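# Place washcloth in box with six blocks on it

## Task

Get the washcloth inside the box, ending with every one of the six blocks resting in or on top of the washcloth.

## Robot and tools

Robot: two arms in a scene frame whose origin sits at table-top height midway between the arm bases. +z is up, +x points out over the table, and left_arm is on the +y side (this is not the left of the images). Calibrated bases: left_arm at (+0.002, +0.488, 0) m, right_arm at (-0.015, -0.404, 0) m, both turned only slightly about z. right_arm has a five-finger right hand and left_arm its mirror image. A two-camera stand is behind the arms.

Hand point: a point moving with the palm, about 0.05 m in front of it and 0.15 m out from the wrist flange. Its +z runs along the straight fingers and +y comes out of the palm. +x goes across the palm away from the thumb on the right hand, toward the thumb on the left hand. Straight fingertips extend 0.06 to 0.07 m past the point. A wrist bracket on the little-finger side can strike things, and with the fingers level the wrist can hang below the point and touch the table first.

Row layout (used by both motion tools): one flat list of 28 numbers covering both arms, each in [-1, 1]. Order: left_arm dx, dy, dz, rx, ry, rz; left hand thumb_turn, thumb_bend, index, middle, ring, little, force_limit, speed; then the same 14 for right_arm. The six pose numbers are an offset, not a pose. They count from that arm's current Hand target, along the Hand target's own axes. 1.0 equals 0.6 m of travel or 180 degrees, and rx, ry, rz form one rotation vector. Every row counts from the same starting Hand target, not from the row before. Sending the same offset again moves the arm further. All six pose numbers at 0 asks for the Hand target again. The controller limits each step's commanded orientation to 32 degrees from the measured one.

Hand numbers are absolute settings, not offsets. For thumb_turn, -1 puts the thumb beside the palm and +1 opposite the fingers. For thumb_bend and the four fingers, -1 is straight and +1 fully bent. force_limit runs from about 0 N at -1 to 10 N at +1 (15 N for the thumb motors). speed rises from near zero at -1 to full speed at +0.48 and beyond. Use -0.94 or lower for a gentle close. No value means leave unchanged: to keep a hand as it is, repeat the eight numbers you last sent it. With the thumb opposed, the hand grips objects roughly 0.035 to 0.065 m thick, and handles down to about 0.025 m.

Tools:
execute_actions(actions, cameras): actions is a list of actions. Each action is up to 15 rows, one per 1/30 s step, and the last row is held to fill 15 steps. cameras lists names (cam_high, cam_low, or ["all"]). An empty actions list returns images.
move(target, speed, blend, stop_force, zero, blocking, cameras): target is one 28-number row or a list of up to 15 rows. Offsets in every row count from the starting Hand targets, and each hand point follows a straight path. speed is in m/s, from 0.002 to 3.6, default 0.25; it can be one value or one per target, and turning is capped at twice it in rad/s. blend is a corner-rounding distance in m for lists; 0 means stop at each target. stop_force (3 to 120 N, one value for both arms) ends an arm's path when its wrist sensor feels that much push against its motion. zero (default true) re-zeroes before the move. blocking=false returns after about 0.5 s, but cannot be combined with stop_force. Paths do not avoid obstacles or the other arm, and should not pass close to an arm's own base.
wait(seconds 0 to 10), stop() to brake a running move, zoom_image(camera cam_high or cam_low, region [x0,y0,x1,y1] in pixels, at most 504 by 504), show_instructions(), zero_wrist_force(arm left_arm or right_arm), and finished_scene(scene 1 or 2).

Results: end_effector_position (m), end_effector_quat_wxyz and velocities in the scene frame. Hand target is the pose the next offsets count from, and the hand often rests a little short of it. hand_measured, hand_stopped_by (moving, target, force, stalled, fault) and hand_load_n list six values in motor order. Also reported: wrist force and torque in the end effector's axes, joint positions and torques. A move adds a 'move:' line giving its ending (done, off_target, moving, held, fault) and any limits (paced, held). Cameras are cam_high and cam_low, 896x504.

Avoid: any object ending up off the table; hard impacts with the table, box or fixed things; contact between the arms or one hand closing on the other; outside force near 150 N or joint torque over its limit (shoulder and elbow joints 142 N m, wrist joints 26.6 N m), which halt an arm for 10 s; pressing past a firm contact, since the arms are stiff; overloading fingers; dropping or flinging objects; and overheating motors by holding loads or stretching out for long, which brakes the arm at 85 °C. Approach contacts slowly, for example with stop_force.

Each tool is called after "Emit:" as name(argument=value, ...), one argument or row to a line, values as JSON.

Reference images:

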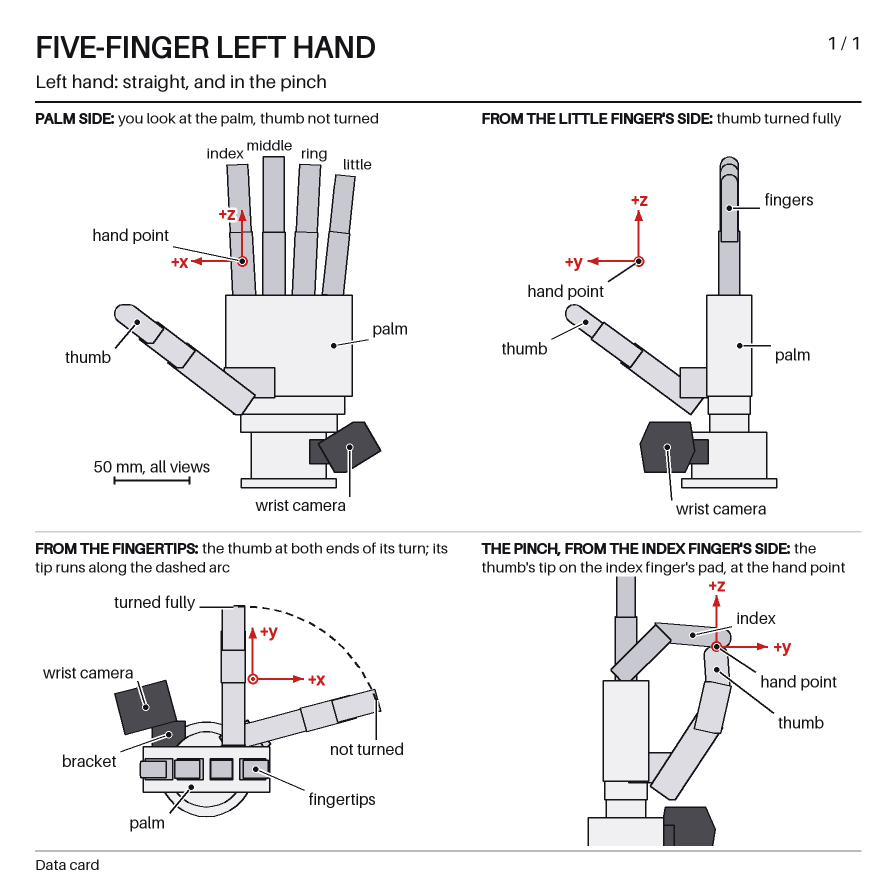

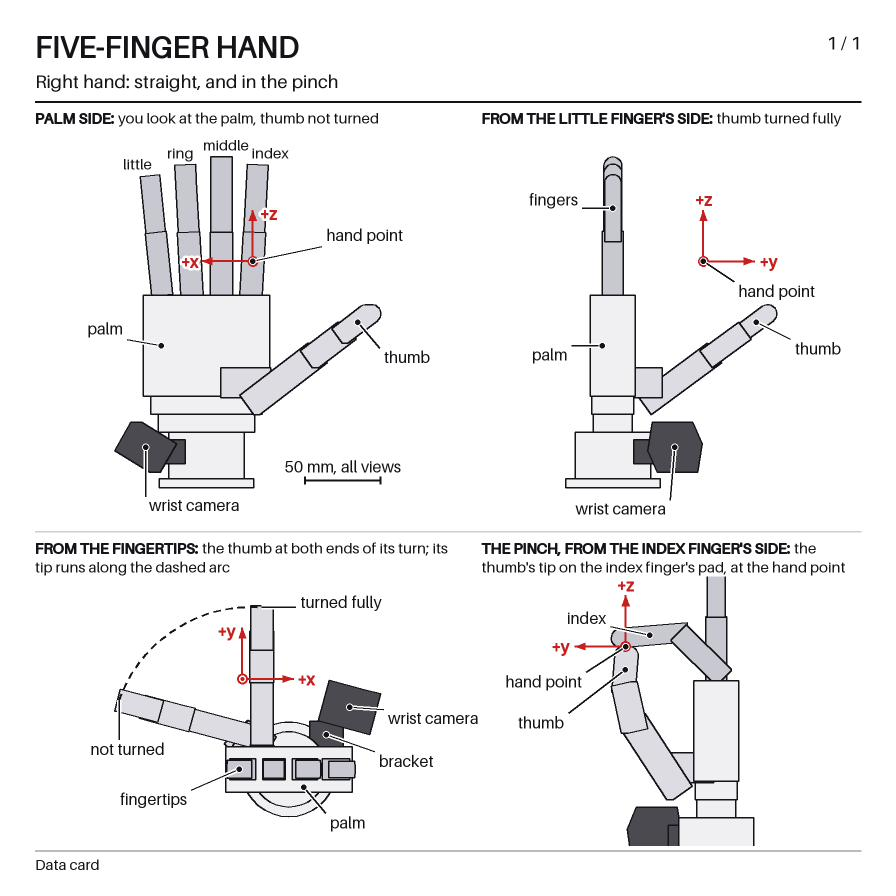

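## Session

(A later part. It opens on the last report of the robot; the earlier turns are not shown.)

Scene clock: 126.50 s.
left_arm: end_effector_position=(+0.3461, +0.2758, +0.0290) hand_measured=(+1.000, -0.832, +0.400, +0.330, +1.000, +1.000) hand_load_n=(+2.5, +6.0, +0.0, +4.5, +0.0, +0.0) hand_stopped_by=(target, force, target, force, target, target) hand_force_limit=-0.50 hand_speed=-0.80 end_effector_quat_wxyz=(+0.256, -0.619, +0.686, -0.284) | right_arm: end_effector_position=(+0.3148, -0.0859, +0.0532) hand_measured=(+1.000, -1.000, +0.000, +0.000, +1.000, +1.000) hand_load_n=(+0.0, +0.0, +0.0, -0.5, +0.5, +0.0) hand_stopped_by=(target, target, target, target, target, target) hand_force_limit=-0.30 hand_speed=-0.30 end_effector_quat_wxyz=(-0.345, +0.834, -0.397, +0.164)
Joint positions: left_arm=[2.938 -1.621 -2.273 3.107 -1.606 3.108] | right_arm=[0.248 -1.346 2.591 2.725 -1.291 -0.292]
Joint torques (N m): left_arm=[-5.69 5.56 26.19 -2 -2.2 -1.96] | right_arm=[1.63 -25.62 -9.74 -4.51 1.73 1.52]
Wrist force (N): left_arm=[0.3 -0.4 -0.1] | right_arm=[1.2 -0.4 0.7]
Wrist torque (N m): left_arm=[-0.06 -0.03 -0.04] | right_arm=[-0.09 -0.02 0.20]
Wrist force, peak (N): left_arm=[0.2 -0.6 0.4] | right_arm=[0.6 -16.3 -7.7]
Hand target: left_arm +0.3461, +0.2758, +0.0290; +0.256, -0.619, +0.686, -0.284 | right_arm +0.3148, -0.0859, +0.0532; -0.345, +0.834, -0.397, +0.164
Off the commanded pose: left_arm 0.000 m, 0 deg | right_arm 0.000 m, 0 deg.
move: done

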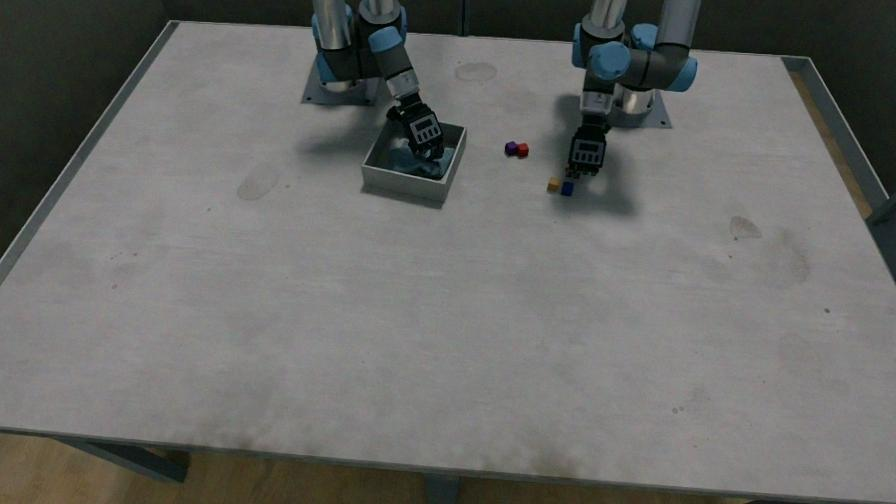

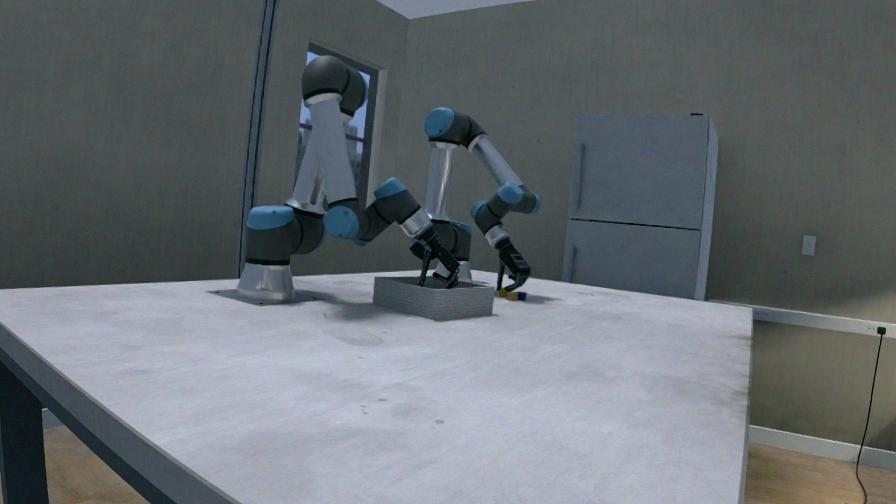

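Emit:
move(
  target=[0,-0.13,-0.13,0,0,0,1,0.0,0.4,0.4,1,1,-0.5,-0.8, 0,-0.12,-0.12,0,0,0,1,-1,0.0,0.0,1,1,-0.3,-0.3],
  speed=0.2,
  cameras=["all"],
)

Emit:
zoom_image(
  camera="cam_high",
  region=[355, 80, 475, 215],
)

Emit:
zoom_image(
  camera="cam_low",
  region=[400, 210, 570, 320],
)

Scene clock: 131.27 s.
left_arm: end_effector_position=(+0.3461, +0.2757, +0.1393) hand_measured=(+1.000, -0.832, +0.400, +0.330, +1.000, +1.000) hand_load_n=(+2.0, +6.0, +0.0, +5.0, +0.0, +0.0) hand_stopped_by=(target, force, target, force, target, target) hand_force_limit=-0.50 hand_speed=-0.80 end_effector_quat_wxyz=(+0.256, -0.619, +0.686, -0.284) | right_arm: end_effector_position=(+0.3149, -0.0859, +0.1550) hand_measured=(+1.000, -1.000, +0.000, +0.000, +1.000, +1.000) hand_load_n=(+0.0, +0.0, +0.0, +0.0, +0.0, +0.0) hand_stopped_by=(target, target, target, target, target, target) hand_force_limit=-0.30 hand_speed=-0.30 end_effector_quat_wxyz=(-0.345, +0.834, -0.397, +0.164)
Joint positions: left_arm=[2.937 -1.447 -2.101 2.761 -1.606 3.107] | right_arm=[0.248 -1.707 2.489 3.187 -1.291 -0.292]
Joint torques (N m): left_arm=[7.03 23.49 31.96 -2.62 2.6 1.73] | right_arm=[-7.24 -24.79 -24.39 -0.84 2.1 -1.6]
Wrist force (N): left_arm=[0.1 -0.2 0.2] | right_arm=[1.0 -0.6 0.9]
Wrist torque (N m): left_arm=[-0.05 0.00 -0.11] | right_arm=[-0.16 0.01 0.19]
Wrist force, peak (N): left_arm=[0.3 -1.1 -0.8] | right_arm=[1.4 0.2 1.7]
Hand target: left_arm +0.3461, +0.2757, +0.1393; +0.256, -0.619, +0.686, -0.284 | right_arm +0.3149, -0.0859, +0.1550; -0.345, +0.834, -0.397, +0.164
Off the commanded pose: left_arm 0.000 m, 0 deg | right_arm 0.000 m, 0 deg.
move: done

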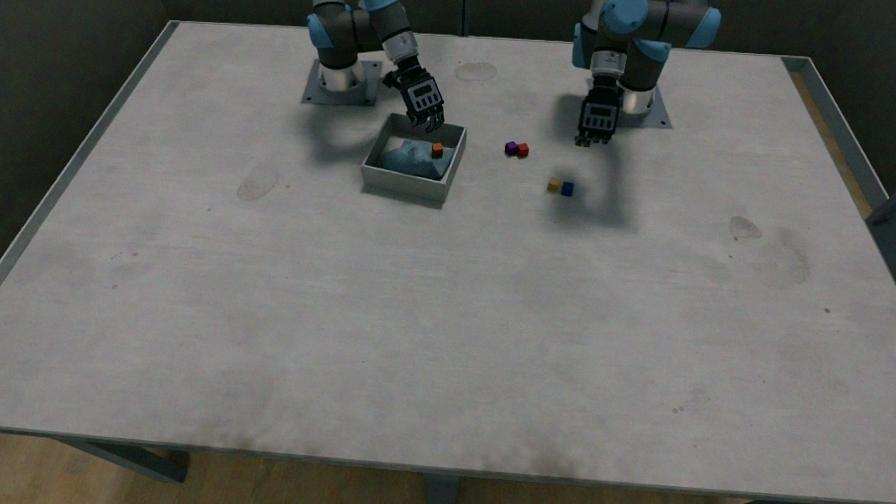

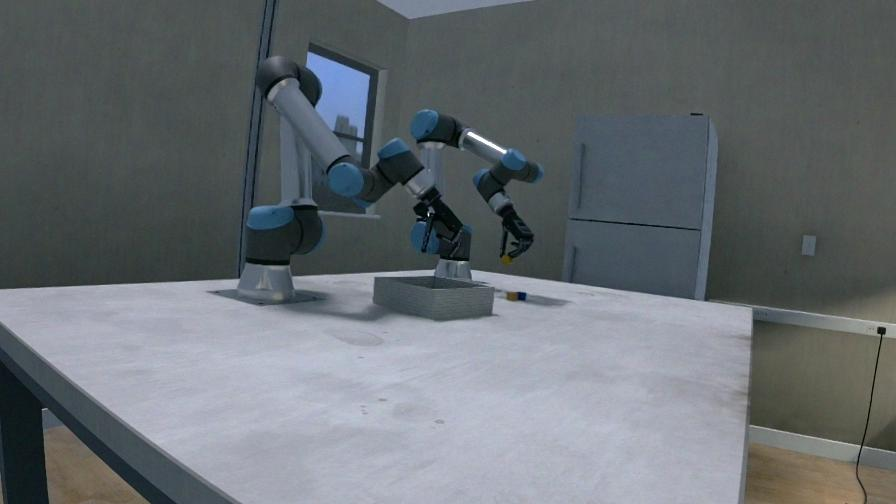

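Scaled by 3.733 from the camera's 896x504 image, which has a finer 1280x720 frame.

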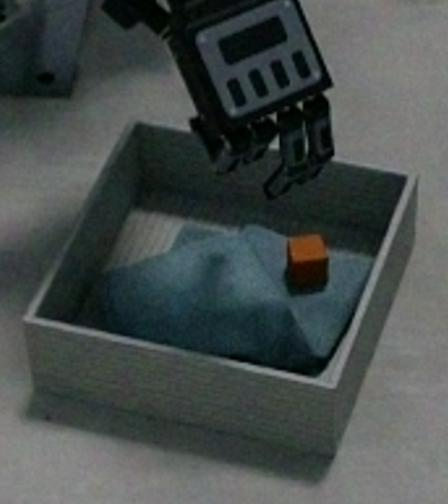

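Scaled by 2.965 from the camera's 896x504 image, which has a finer 1280x720 frame.

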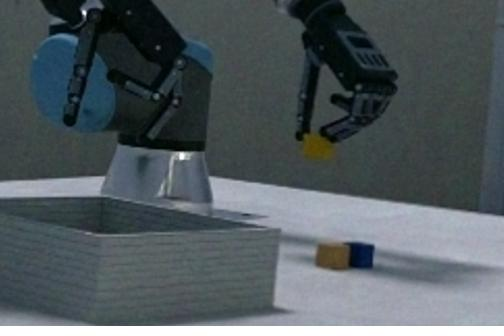

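Emit:
move(
  target=[0.751,-0.0465,0.0212,0,0.1728,0.1728,1,0.0,0.4,0.4,1,1,-0.5,-0.8, 0.5205,0.2087,-0.4327,0,0,0,1,-1,0.0,0.0,1,1,-0.3,-0.3],
  speed=0.25,
  cameras=["all"],
)

Emit:
zoom_image(
  camera="cam_high",
  region=[355, 80, 475, 215],
)

Emit:
zoom_image(
  camera="cam_low",
  region=[360, 200, 530, 320],
)

Emit:
zoom_image(
  camera="cam_high",
  region=[490, 120, 610, 220],
)

Scene clock: 137.57 s.
left_arm: end_effector_position=(+0.3282, -0.1755, +0.1497) hand_measured=(+1.000, -0.832, +0.400, +0.330, +1.000, +1.000) hand_load_n=(+2.0, +5.5, +0.0, +4.5, +0.0, +0.0) hand_stopped_by=(target, force, target, force, target, target) hand_force_limit=-0.50 hand_speed=-0.80 end_effector_quat_wxyz=(+0.131, -0.317, +0.868, -0.359) | right_arm: end_effector_position=(+0.3007, -0.4998, +0.2504) hand_measured=(+1.000, -1.000, +0.000, +0.000, +1.000, +1.000) hand_load_n=(+0.0, +0.0, +0.0, +0.0, +0.5, +0.0) hand_stopped_by=(target, target, target, target, target, target) hand_force_limit=-0.30 hand_speed=-0.30 end_effector_quat_wxyz=(-0.345, +0.834, -0.397, +0.164)
Joint positions: left_arm=[2.196 -2.255 -1.02 2.489 -1.587 3.126] | right_arm=[-1.203 -2.082 2.175 4.89 -0.825 -1.959]
Joint torques (N m): left_arm=[-6.44 35.8 34.02 -2.5 2.63 1.77] | right_arm=[-7.43 11.5 -29.64 -0.14 2.84 -1.61]
Wrist force (N): left_arm=[0.2 -0.5 0.1] | right_arm=[1.2 -0.5 1.9]
Wrist torque (N m): left_arm=[-0.09 -0.01 -0.10] | right_arm=[-0.21 -0.06 0.15]
Wrist force, peak (N): left_arm=[1.1 -1.1 0.7] | right_arm=[1.5 -0.6 1.8]
Hand target: left_arm +0.3282, -0.1755, +0.1497; +0.131, -0.317, +0.868, -0.359 | right_arm +0.3007, -0.4998, +0.2504; -0.345, +0.834, -0.397, +0.164
Off the commanded pose: left_arm 0.000 m, 0 deg | right_arm 0.000 m, 0 deg.
move: done

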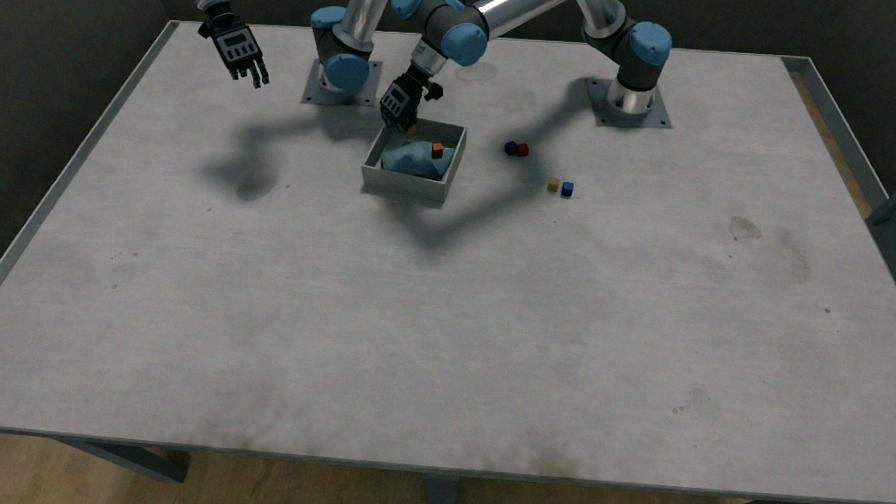

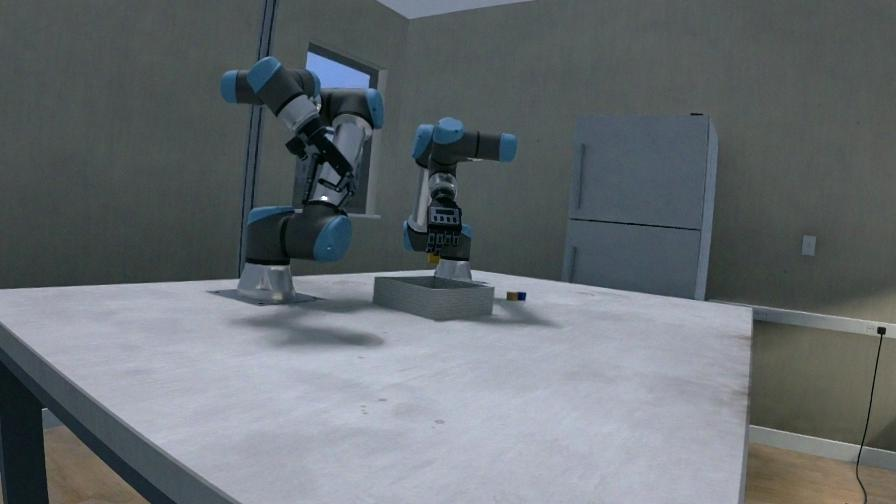

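Scaled by 3.733 from the camera's 896x504 image, which has a finer 1280x720 frame.

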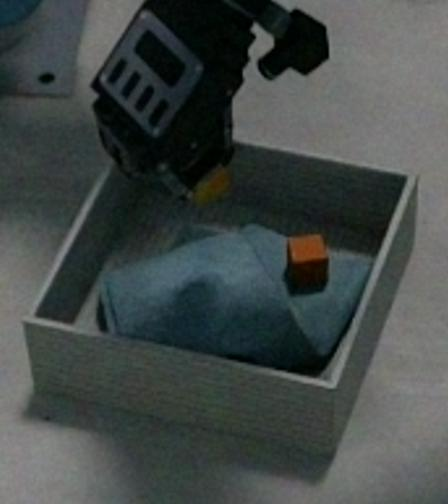

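Scaled by 2.965 from the camera's 896x504 image, which has a finer 1280x720 frame.

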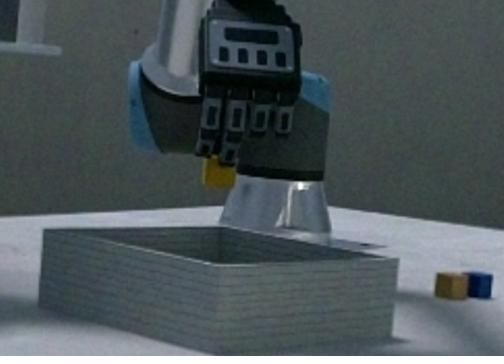

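Scaled by 4.200 from the camera's 896x504 image, which has a finer 1280x720 frame.

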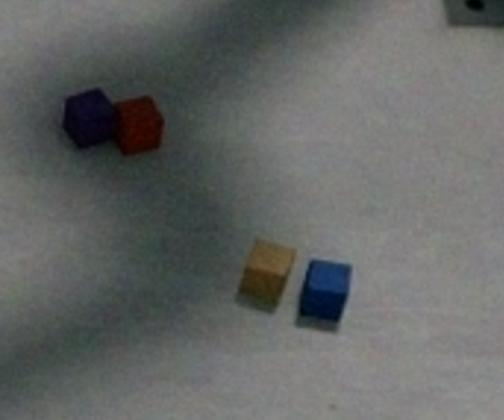

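Emit:
move(
  target=[0,0.1202,0.1202,0,0,0,1,0.0,0.4,0.4,1,1,-0.5,-0.8, 0,0,0,0,0,0,1,-1,0.0,0.0,1,1,-0.3,-0.3],
  speed=0.07,
  stop_force=4,
  cameras=["all"],
)

Emit:
zoom_image(
  camera="cam_high",
  region=[355, 80, 475, 215],
)

Emit:
zoom_image(
  camera="cam_low",
  region=[360, 200, 530, 320],
)

Scene clock: 140.93 s.
left_arm: end_effector_position=(+0.3281, -0.1753, +0.0647) hand_measured=(+1.000, -0.832, +0.400, +0.330, +1.000, +1.000) hand_load_n=(+1.5, +6.0, +0.0, +4.0, +0.0, +0.0) hand_stopped_by=(target, force, target, force, target, target) hand_force_limit=-0.50 hand_speed=-0.80 end_effector_quat_wxyz=(+0.131, -0.317, +0.868, -0.359) | right_arm: end_effector_position=(+0.3007, -0.4998, +0.2504) hand_measured=(+1.000, -1.000, +0.000, +0.000, +1.000, +1.000) hand_load_n=(+0.0, +0.0, +0.0, +0.0, +0.0, +0.0) hand_stopped_by=(target, target, target, target, target, target) hand_force_limit=-0.30 hand_speed=-0.30 end_effector_quat_wxyz=(-0.345, +0.834, -0.397, +0.164)
Joint positions: left_arm=[2.196 -2.305 -1.156 2.674 -1.587 3.126] | right_arm=[-1.203 -2.082 2.175 4.89 -0.825 -1.959]
Joint torques (N m): left_arm=[0.15 57.3 32.32 -2.6 -0.13 1.68] | right_arm=[-7.21 10.98 -29.23 -0.07 2.77 -1.56]
Wrist force (N): left_arm=[0.3 -1.2 -0.6] | right_arm=[1.1 -0.5 1.5]
Wrist torque (N m): left_arm=[-0.10 -0.05 -0.08] | right_arm=[-0.19 -0.03 0.16]
Wrist force, peak (N): left_arm=[0.1 -6.5 -3.6] | right_arm=[1.4 -0.3 2.0]
Hand target: left_arm +0.3281, -0.1753, +0.0647; +0.131, -0.317, +0.868, -0.359 (not the last commanded pose) | right_arm +0.3007, -0.4998, +0.2504; -0.345, +0.834, -0.397, +0.164
Off the commanded pose: left_arm 0.017 m, 0 deg | right_arm 0.000 m, 0 deg.
move: contact (left_arm)

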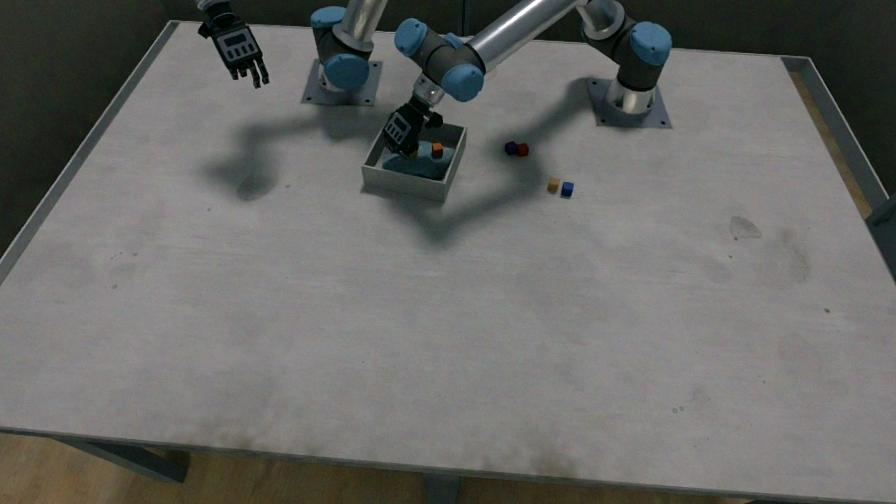

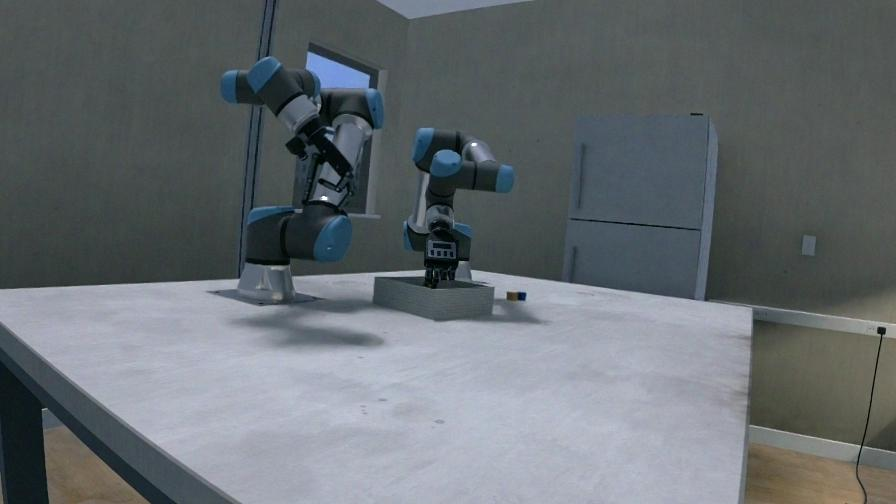

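Scaled by 3.733 from the camera's 896x504 image, which has a finer 1280x720 frame.

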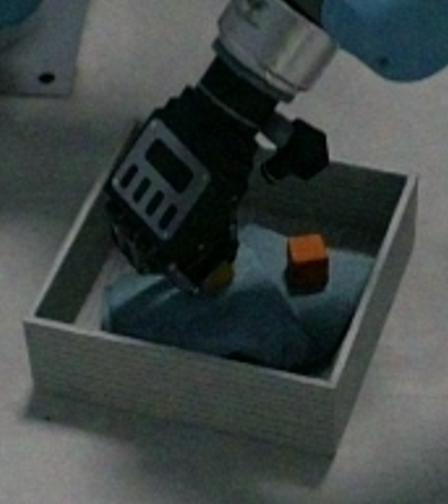

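Scaled by 2.965 from the camera's 896x504 image, which has a finer 1280x720 frame.

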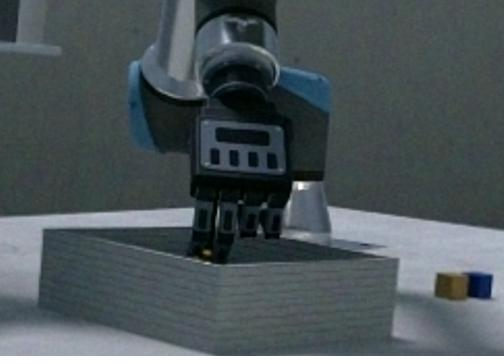

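Emit:
move(
  target=[
    [0,0.0035,0.0035,0,0,0,1,0.0,0.4,0.4,1,1,-0.5,-0.8, 0,0,0,0,0,0,1,-1,1,0.0,1,1,-0.3,-0.3],
    [0,0.0035,0.0035,0,0,0,1,-1,0,0,1,1,-0.5,-0.5, 0,0,0,0,0,0,1,-1,1,0.0,1,1,-0.3,-0.3],
    [0,-0.112,-0.112,0,0,0,1,-1,0,0,1,1,-0.5,-0.5, 0,0,0,0,0,0,1,-1,1,0.0,1,1,-0.3,-0.3],
  ],
  speed=0.1,
  cameras=["all"],
)

Emit:
zoom_image(
  camera="cam_high",
  region=[355, 80, 475, 215],
)

Scene clock: 146.20 s.
left_arm: end_effector_position=(+0.3281, -0.1754, +0.1598) hand_measured=(+1.000, -1.000, +0.000, +0.000, +1.000, +1.000) hand_load_n=(+0.0, +0.0, +0.0, +0.0, +0.0, +0.0) hand_stopped_by=(target, target, target, target, target, target) hand_force_limit=-0.50 hand_speed=-0.50 end_effector_quat_wxyz=(+0.131, -0.317, +0.868, -0.359) | right_arm: end_effector_position=(+0.3007, -0.4998, +0.2504) hand_measured=(+1.000, -1.000, +1.000, +0.000, +1.000, +1.000) hand_load_n=(+0.0, +0.0, +0.0, +0.5, +0.0, +0.0) hand_stopped_by=(target, target, target, target, target, target) hand_force_limit=-0.30 hand_speed=-0.30 end_effector_quat_wxyz=(-0.345, +0.834, -0.397, +0.164)
Joint positions: left_arm=[2.196 -2.252 -1 2.465 -1.587 3.126] | right_arm=[-1.203 -2.082 2.175 4.89 -0.825 -1.959]
Joint torques (N m): left_arm=[-5.87 47.46 32.28 -2.66 0.05 0.23] | right_arm=[-5.43 11.01 -25.26 -0.7 1.74 -1.63]
Wrist force (N): left_arm=[0.4 -0.4 0.0] | right_arm=[1.1 -0.4 1.8]
Wrist torque (N m): left_arm=[-0.07 -0.04 -0.09] | right_arm=[-0.18 -0.05 0.16]
Wrist force, peak (N): left_arm=[-0.2 -5.0 -2.9] | right_arm=[1.3 -0.5 2.0]
Hand target: left_arm +0.3281, -0.1754, +0.1597; +0.131, -0.317, +0.868, -0.359 | right_arm +0.3007, -0.4998, +0.2504; -0.345, +0.834, -0.397, +0.164
Off the commanded pose: left_arm 0.000 m, 0 deg | right_arm 0.000 m, 0 deg.
move: done

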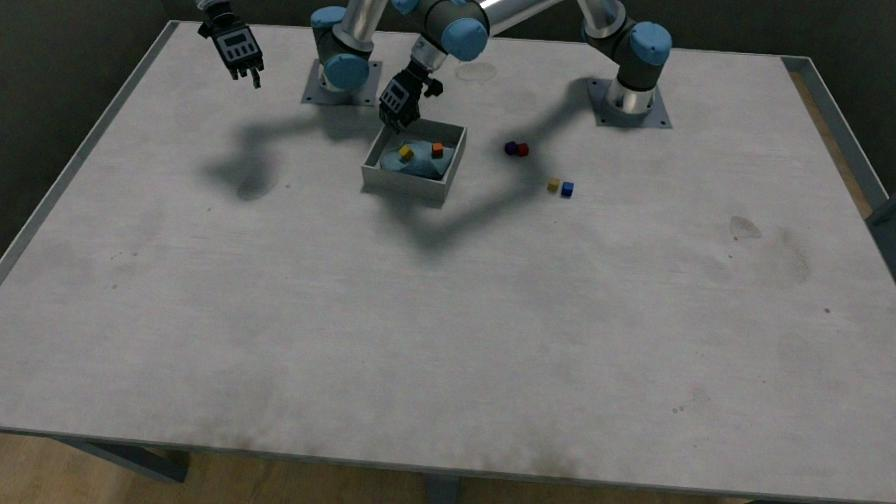

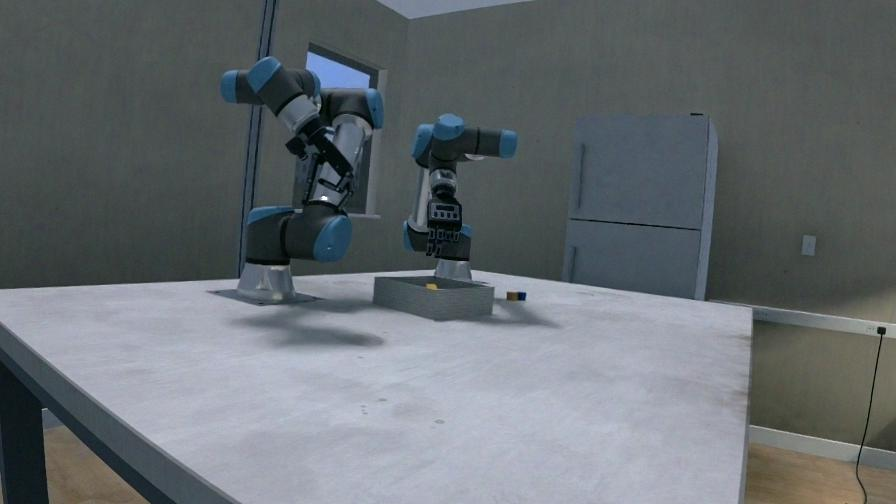

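Scaled by 3.733 from the camera's 896x504 image, which has a finer 1280x720 frame.

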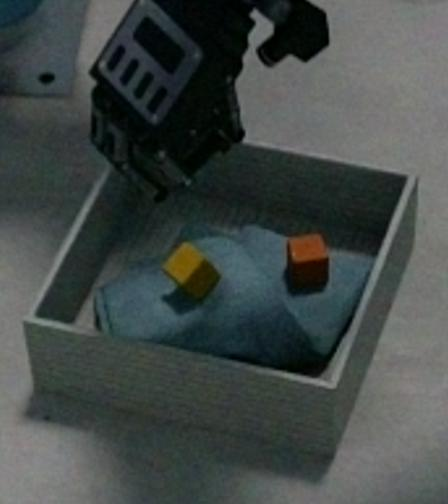

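Emit:
move(
  target=[
    [-0.5023,0.3793,-0.238,0,-0.1218,-0.1218,1,-1,0,0,1,1,-0.5,-0.5, -0.8903,-0.3517,0.541,0,0,0,1,-1,1,0.0,1,1,-0.3,-0.3],
    [-0.5023,0.4382,-0.179,0,-0.1218,-0.1218,1,-1,0,0,1,1,-0.5,-0.5, -0.8903,-0.2574,0.6353,0,0,0,1,-1,1,0.0,1,1,-0.3,-0.3],
  ],
  speed=[0.3,0.15],
  blend=0.02,
  cameras=["all"],
)

Emit:
zoom_image(
  camera="cam_high",
  region=[490, 100, 610, 220],
)

Emit:
zoom_image(
  camera="cam_low",
  region=[450, 220, 570, 320],
)

Scene clock: 150.40 s.
left_arm: end_effector_position=(+0.3900, +0.2191, +0.0502) hand_measured=(+1.000, -1.000, +0.000, +0.000, +1.000, +1.000) hand_load_n=(+0.0, +0.0, +0.0, +0.0, +0.0, +0.0) hand_stopped_by=(target, target, target, target, target, target) hand_force_limit=-0.50 hand_speed=-0.50 end_effector_quat_wxyz=(+0.223, -0.537, +0.752, -0.311) | right_arm: end_effector_position=(+0.2576, +0.1535, +0.0896) hand_measured=(+1.000, -1.000, +1.000, +0.000, +1.000, +1.000) hand_load_n=(+0.0, +0.0, +0.0, +0.0, +0.0, +0.5) hand_stopped_by=(target, target, target, target, target, target) hand_force_limit=-0.30 hand_speed=-0.30 end_effector_quat_wxyz=(-0.345, +0.834, -0.397, +0.164)
Joint positions: left_arm=[2.873 -1.734 -2.071 3.017 -1.491 3.223] | right_arm=[0.863 -1.176 2.11 3.006 -1.721 0.152]
Joint torques (N m): left_arm=[-6.43 10.98 2.66 1.84 1.31 -1.87] | right_arm=[7.57 -21.01 -5.11 -4.81 -1.38 1.51]
Wrist force (N): left_arm=[0.3 -0.1 0.0] | right_arm=[1.1 -0.5 0.8]
Wrist torque (N m): left_arm=[-0.03 -0.03 -0.08] | right_arm=[-0.06 -0.05 0.09]
Wrist force, peak (N): left_arm=[1.1 -0.9 0.7] | right_arm=[2.4 0.0 1.1]
Hand target: left_arm +0.3900, +0.2191, +0.0502; +0.223, -0.537, +0.752, -0.311 | right_arm +0.2576, +0.1535, +0.0896; -0.345, +0.834, -0.397, +0.164
Off the commanded pose: left_arm 0.000 m, 0 deg | right_arm 0.000 m, 0 deg.
move: done

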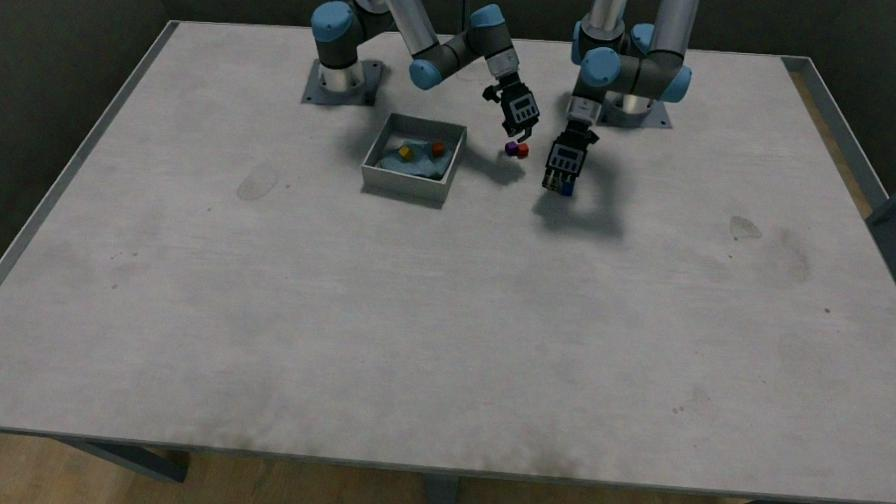

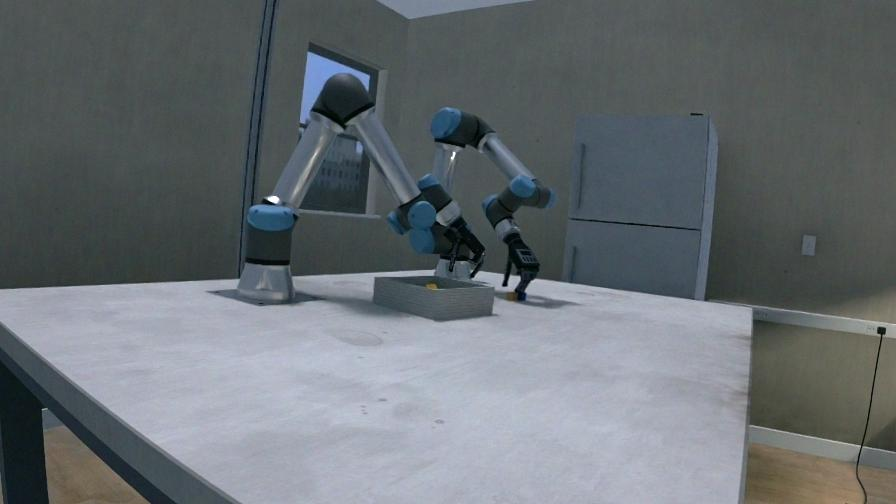

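Scaled by 4.200 from the camera's 896x504 image, which has a finer 1280x720 frame.

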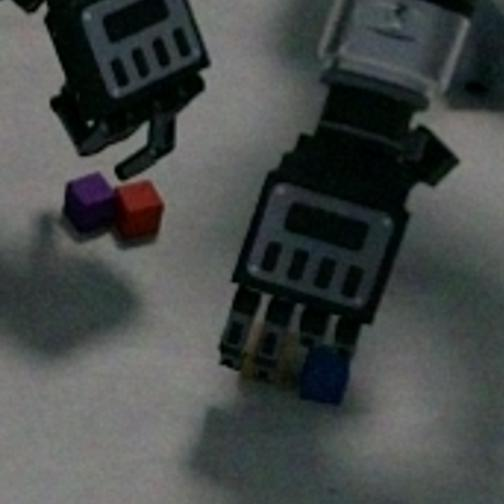

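Scaled by 4.200 from the camera's 896x504 image, which has a finer 1280x720 frame.

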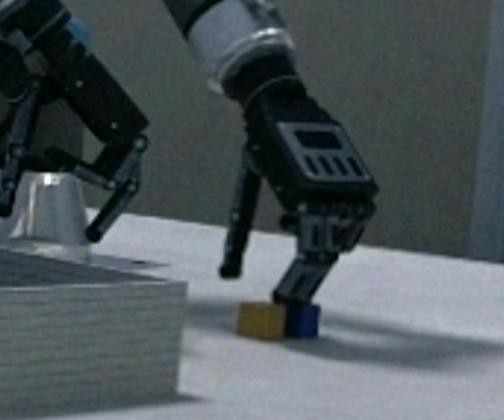

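Emit:
move(
  target=[
    [0,0.025,0.025,0,0,0,1,-1,0,0,1,1,-0.5,-0.8, -0.0003,-0.0103,0.0447,0,0.0864,0.0864,0.8,-1,0.0,1,1,1,-0.5,0],
    [0,0.025,0.025,0,0,0,1,0.0,0.4,0.4,1,1,-0.5,-0.8, -0.0003,0.0427,0.0977,0,0.0864,0.0864,0.8,-1,0.0,1,1,1,-0.5,0],
  ],
  speed=0.08,
  cameras=["all"],
)

Emit:
zoom_image(
  camera="cam_high",
  region=[490, 100, 610, 220],
)

Emit:
zoom_image(
  camera="cam_low",
  region=[450, 220, 570, 320],
)

Scene clock: 158.10 s.
left_arm: end_effector_position=(+0.3900, +0.2191, +0.0290) hand_measured=(+1.000, -0.832, +0.400, +0.330, +1.000, +1.000) hand_load_n=(+2.0, +5.5, +0.0, +4.5, +0.0, +0.0) hand_stopped_by=(target, force, target, force, target, target) hand_force_limit=-0.50 hand_speed=-0.80 end_effector_quat_wxyz=(+0.223, -0.537, +0.752, -0.311) | right_arm: end_effector_position=(+0.2756, +0.1683, +0.0300) hand_measured=(+0.800, -1.000, +0.000, +1.000, +1.000, +1.000) hand_load_n=(+0.0, +0.0, +0.0, +0.0, +0.0, +0.0) hand_stopped_by=(target, target, target, target, target, target) hand_force_limit=-0.50 hand_speed=0.00 end_effector_quat_wxyz=(-0.307, +0.743, -0.549, +0.227)
Joint positions: left_arm=[2.873 -1.771 -2.096 3.078 -1.491 3.223] | right_arm=[0.956 -1.005 2.017 3.045 -2.038 0.528]
Joint torques (N m): left_arm=[6.25 12.32 2.92 1.16 2.48 1.09] | right_arm=[6.95 -26.97 -18.63 -4.49 -0.66 -1.66]
Wrist force (N): left_arm=[0.0 0.1 0.0] | right_arm=[0.8 0.0 1.3]
Wrist torque (N m): left_arm=[0.01 0.01 -0.12] | right_arm=[-0.01 -0.06 0.02]
Wrist force, peak (N): left_arm=[0.5 -0.4 -0.2] | right_arm=[0.8 0.3 1.8]
Hand target: left_arm +0.3900, +0.2191, +0.0290; +0.223, -0.537, +0.752, -0.311 | right_arm +0.2756, +0.1683, +0.0300; -0.307, +0.743, -0.549, +0.227
Off the commanded pose: left_arm 0.000 m, 0 deg | right_arm 0.000 m, 0 deg.
move: done

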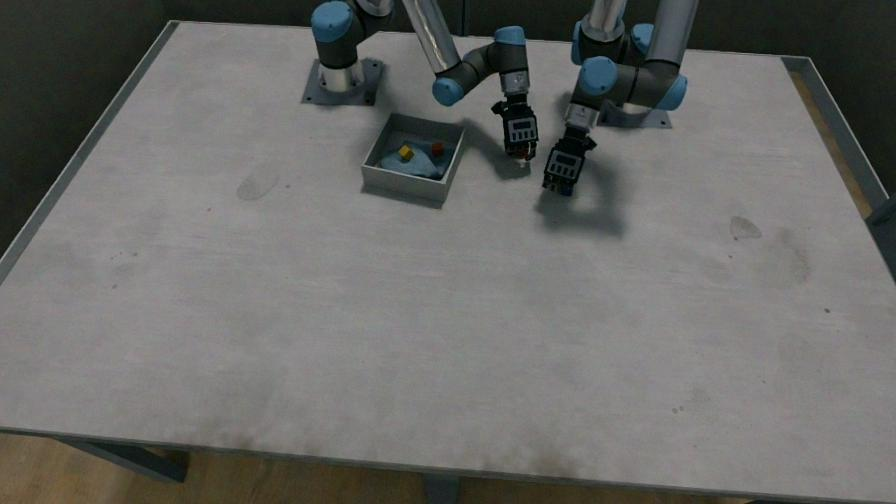

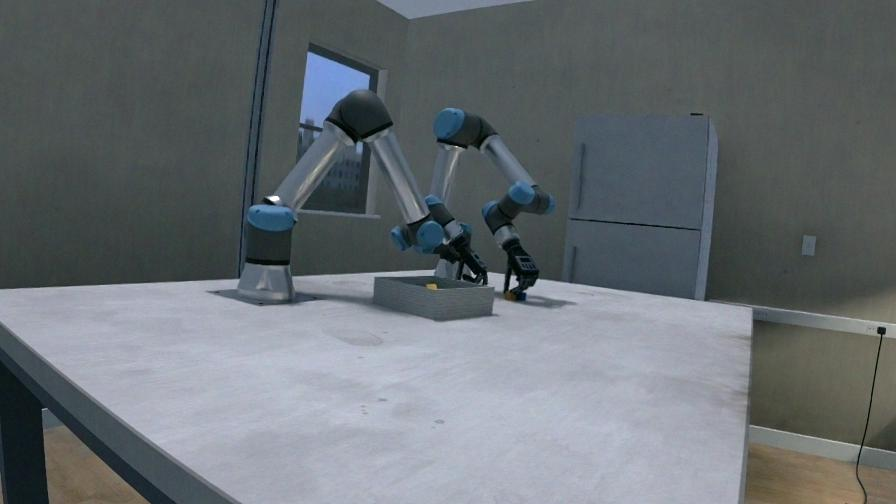

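Scaled by 4.200 from the camera's 896x504 image, which has a finer 1280x720 frame.

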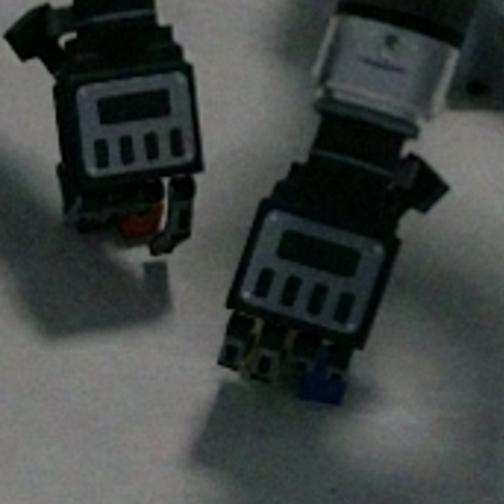

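Scaled by 4.200 from the camera's 896x504 image, which has a finer 1280x720 frame.

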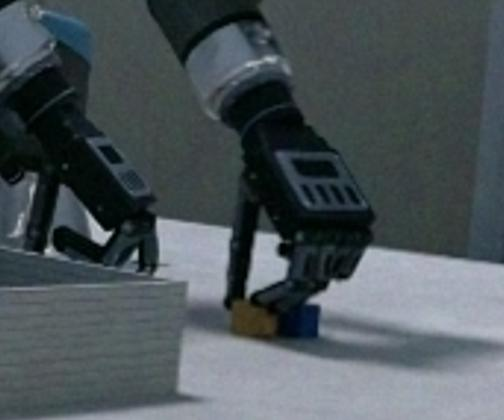

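Emit:
move(
  target=[
    [0,-0.13,-0.13,0,0,0,1,0.0,0.4,0.4,1,1,-0.5,-0.8, 0.0155,0,0,0,0,0,0.8,-1,0.0,1,1,1,-0.5,0],
    [0,-0.13,-0.13,0,0,0,1,0.0,0.4,0.4,1,1,-0.5,-0.8, 0.0155,0,0,0,0,0,0.8,0.0,0.45,1,1,1,-0.5,-0.8],
  ],
  speed=0.15,
  cameras=["all"],
)

Emit:
zoom_image(
  camera="cam_high",
  region=[490, 100, 610, 220],
)

Emit:
zoom_image(
  camera="cam_low",
  region=[450, 220, 570, 320],
)

Scene clock: 162.07 s.
left_arm: end_effector_position=(+0.3901, +0.2190, +0.1393) hand_measured=(+1.000, -0.832, +0.400, +0.330, +1.000, +1.000) hand_load_n=(+1.5, +6.0, +0.0, +4.5, +0.0, +0.0) hand_stopped_by=(target, force, target, force, target, target) hand_force_limit=-0.50 hand_speed=-0.80 end_effector_quat_wxyz=(+0.223, -0.537, +0.752, -0.311) | right_arm: end_effector_position=(+0.2783, +0.1594, +0.0300) hand_measured=(+0.800, -0.794, +0.404, +1.000, +1.000, +1.000) hand_load_n=(+0.0, +6.0, +3.0, +0.0, +0.0, +0.0) hand_stopped_by=(target, force, force, target, target, target) hand_force_limit=-0.50 hand_speed=-0.80 end_effector_quat_wxyz=(-0.307, +0.743, -0.549, +0.227)
Joint positions: left_arm=[2.873 -1.616 -1.94 2.767 -1.492 3.222] | right_arm=[0.942 -1.014 2.038 3.027 -2.029 0.516]
Joint torques (N m): left_arm=[7.27 31.15 31.7 -2.61 2.28 1.76] | right_arm=[-7.03 -51.12 -3.88 -4.55 1.03 -1.59]
Wrist force (N): left_arm=[0.6 -0.1 0.3] | right_arm=[0.6 -0.1 1.2]
Wrist torque (N m): left_arm=[-0.05 -0.05 -0.03] | right_arm=[-0.02 -0.02 0.13]
Wrist force, peak (N): left_arm=[0.4 1.0 0.6] | right_arm=[0.8 -0.1 1.6]
Hand target: left_arm +0.3901, +0.2190, +0.1393; +0.223, -0.537, +0.752, -0.311 | right_arm +0.2783, +0.1594, +0.0300; -0.307, +0.743, -0.549, +0.227
Off the commanded pose: left_arm 0.000 m, 0 deg | right_arm 0.000 m, 0 deg.
move: done

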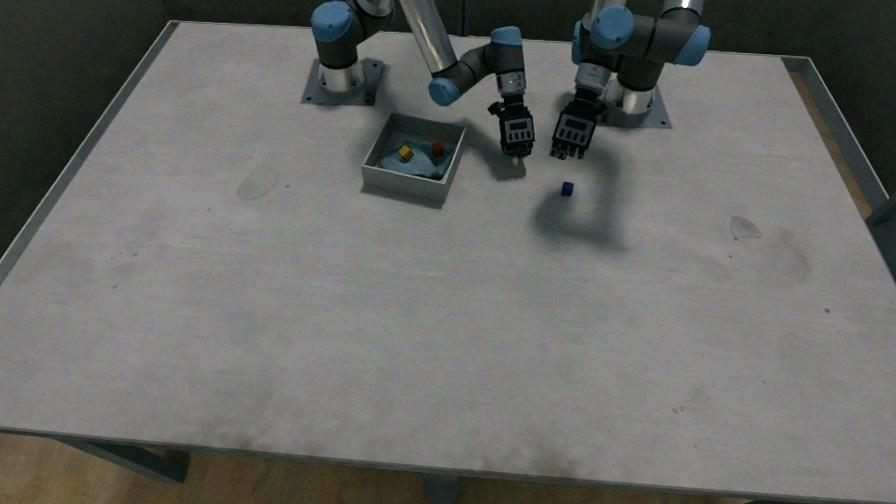

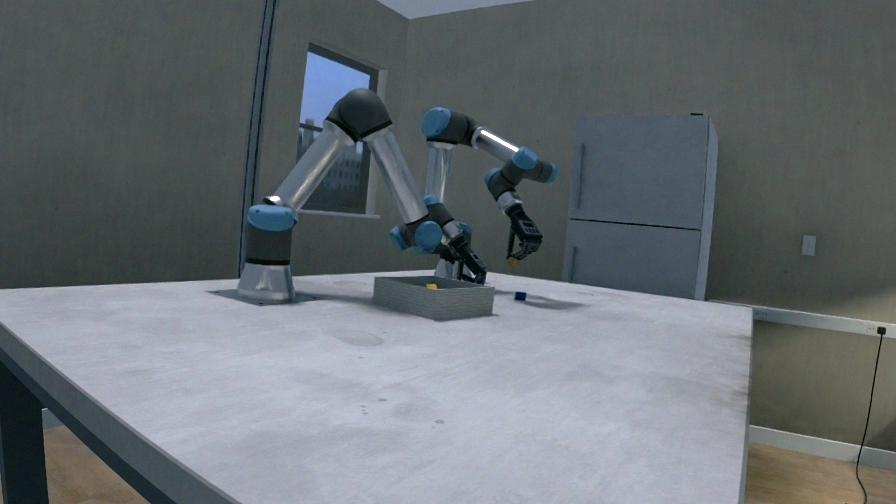

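Scaled by 4.200 from the camera's 896x504 image, which has a finer 1280x720 frame.

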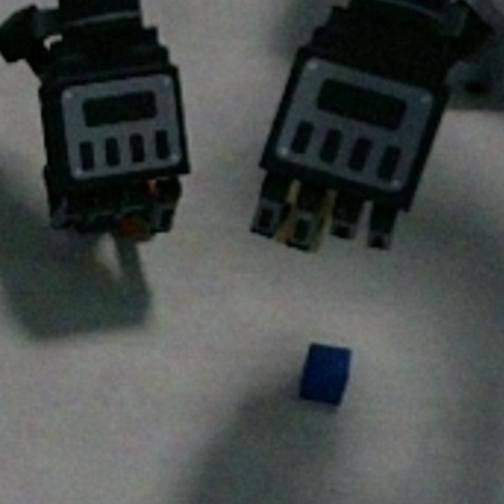

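Scaled by 4.200 from the camera's 896x504 image, which has a finer 1280x720 frame.

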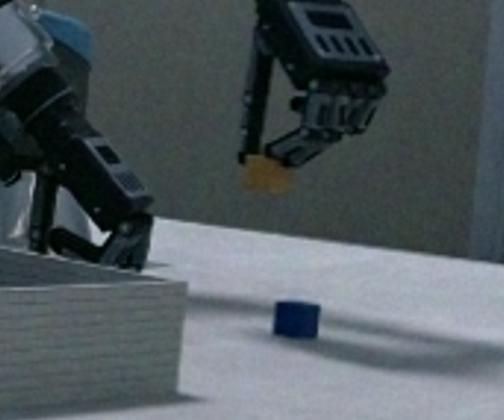

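Emit:
move(
  target=[0,0,0,0,0,0,1,0.0,0.4,0.4,1,1,-0.5,-0.8, 0,-0.12,-0.12,0,0,0,0.8,0.0,0.45,1,1,1,-0.5,-0.8],
  speed=0.12,
  cameras=["all"],
)

Emit:
zoom_image(
  camera="cam_high",
  region=[490, 80, 610, 200],
)

Emit:
zoom_image(
  camera="cam_low",
  region=[420, 200, 560, 320],
)

Scene clock: 163.90 s.
left_arm: end_effector_position=(+0.3901, +0.2190, +0.1393) hand_measured=(+1.000, -0.832, +0.400, +0.330, +1.000, +1.000) hand_load_n=(+2.0, +5.5, +0.0, +4.5, +0.0, +0.0) hand_stopped_by=(target, force, target, force, target, target) hand_force_limit=-0.50 hand_speed=-0.80 end_effector_quat_wxyz=(+0.223, -0.537, +0.752, -0.311) | right_arm: end_effector_position=(+0.2784, +0.1595, +0.1318) hand_measured=(+0.800, -0.794, +0.404, +1.000, +1.000, +1.000) hand_load_n=(+0.0, +6.0, +3.0, +0.0, +0.0, +0.0) hand_stopped_by=(target, force, force, target, target, target) hand_force_limit=-0.50 hand_speed=-0.80 end_effector_quat_wxyz=(-0.307, +0.743, -0.549, +0.227)
Joint positions: left_arm=[2.873 -1.616 -1.94 2.767 -1.492 3.222] | right_arm=[0.942 -1.221 1.986 3.286 -2.029 0.516]
Joint torques (N m): left_arm=[6.75 31.06 31.78 -2.54 2.35 1.7] | right_arm=[-5.67 -47.31 -24.13 -0.93 -0.58 1.62]
Wrist force (N): left_arm=[0.3 -0.2 0.3] | right_arm=[0.6 0.0 1.4]
Wrist torque (N m): left_arm=[-0.06 -0.02 -0.04] | right_arm=[-0.01 0.00 0.05]
Wrist force, peak (N): left_arm=[0.6 -0.3 0.4] | right_arm=[0.9 0.5 1.9]
Hand target: left_arm +0.3901, +0.2190, +0.1393; +0.223, -0.537, +0.752, -0.311 | right_arm +0.2784, +0.1595, +0.1318; -0.307, +0.743, -0.549, +0.227
Off the commanded pose: left_arm 0.000 m, 0 deg | right_arm 0.000 m, 0 deg.
move: done

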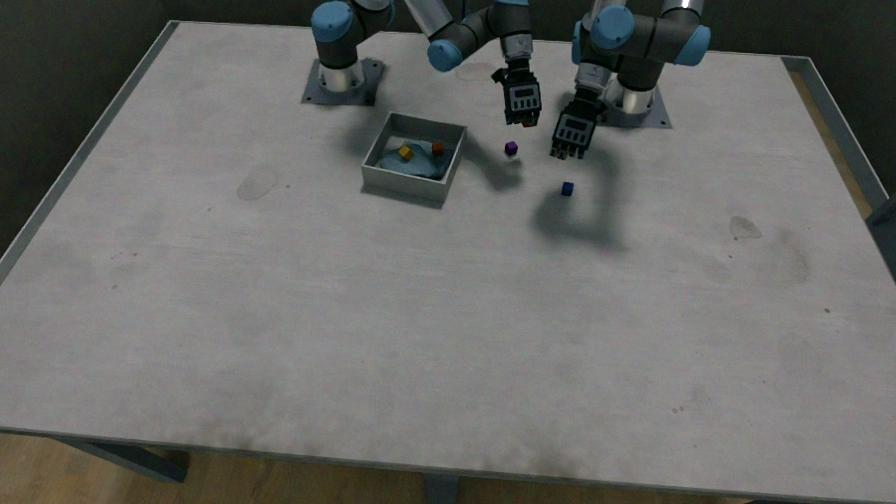

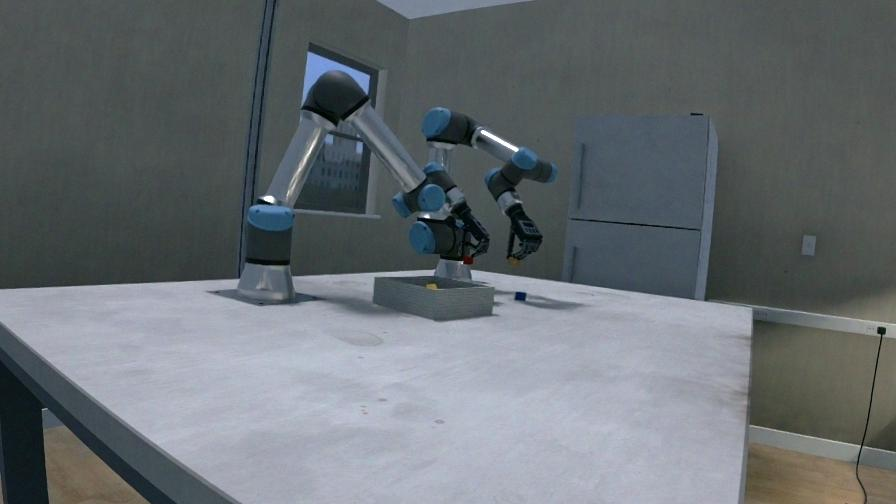

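Scaled by 4.200 from the camera's 896x504 image, which has a finer 1280x720 frame.

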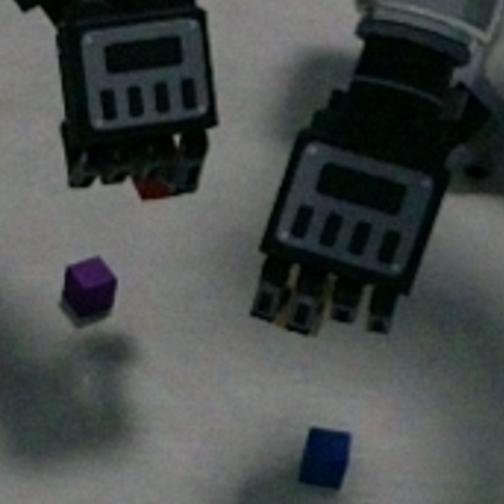

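Scaled by 3.600 from the camera's 896x504 image, which has a finer 1280x720 frame.

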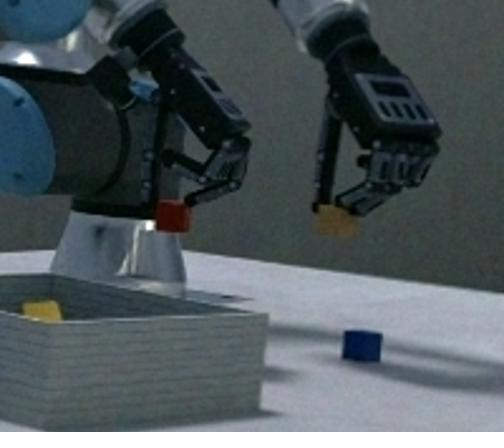

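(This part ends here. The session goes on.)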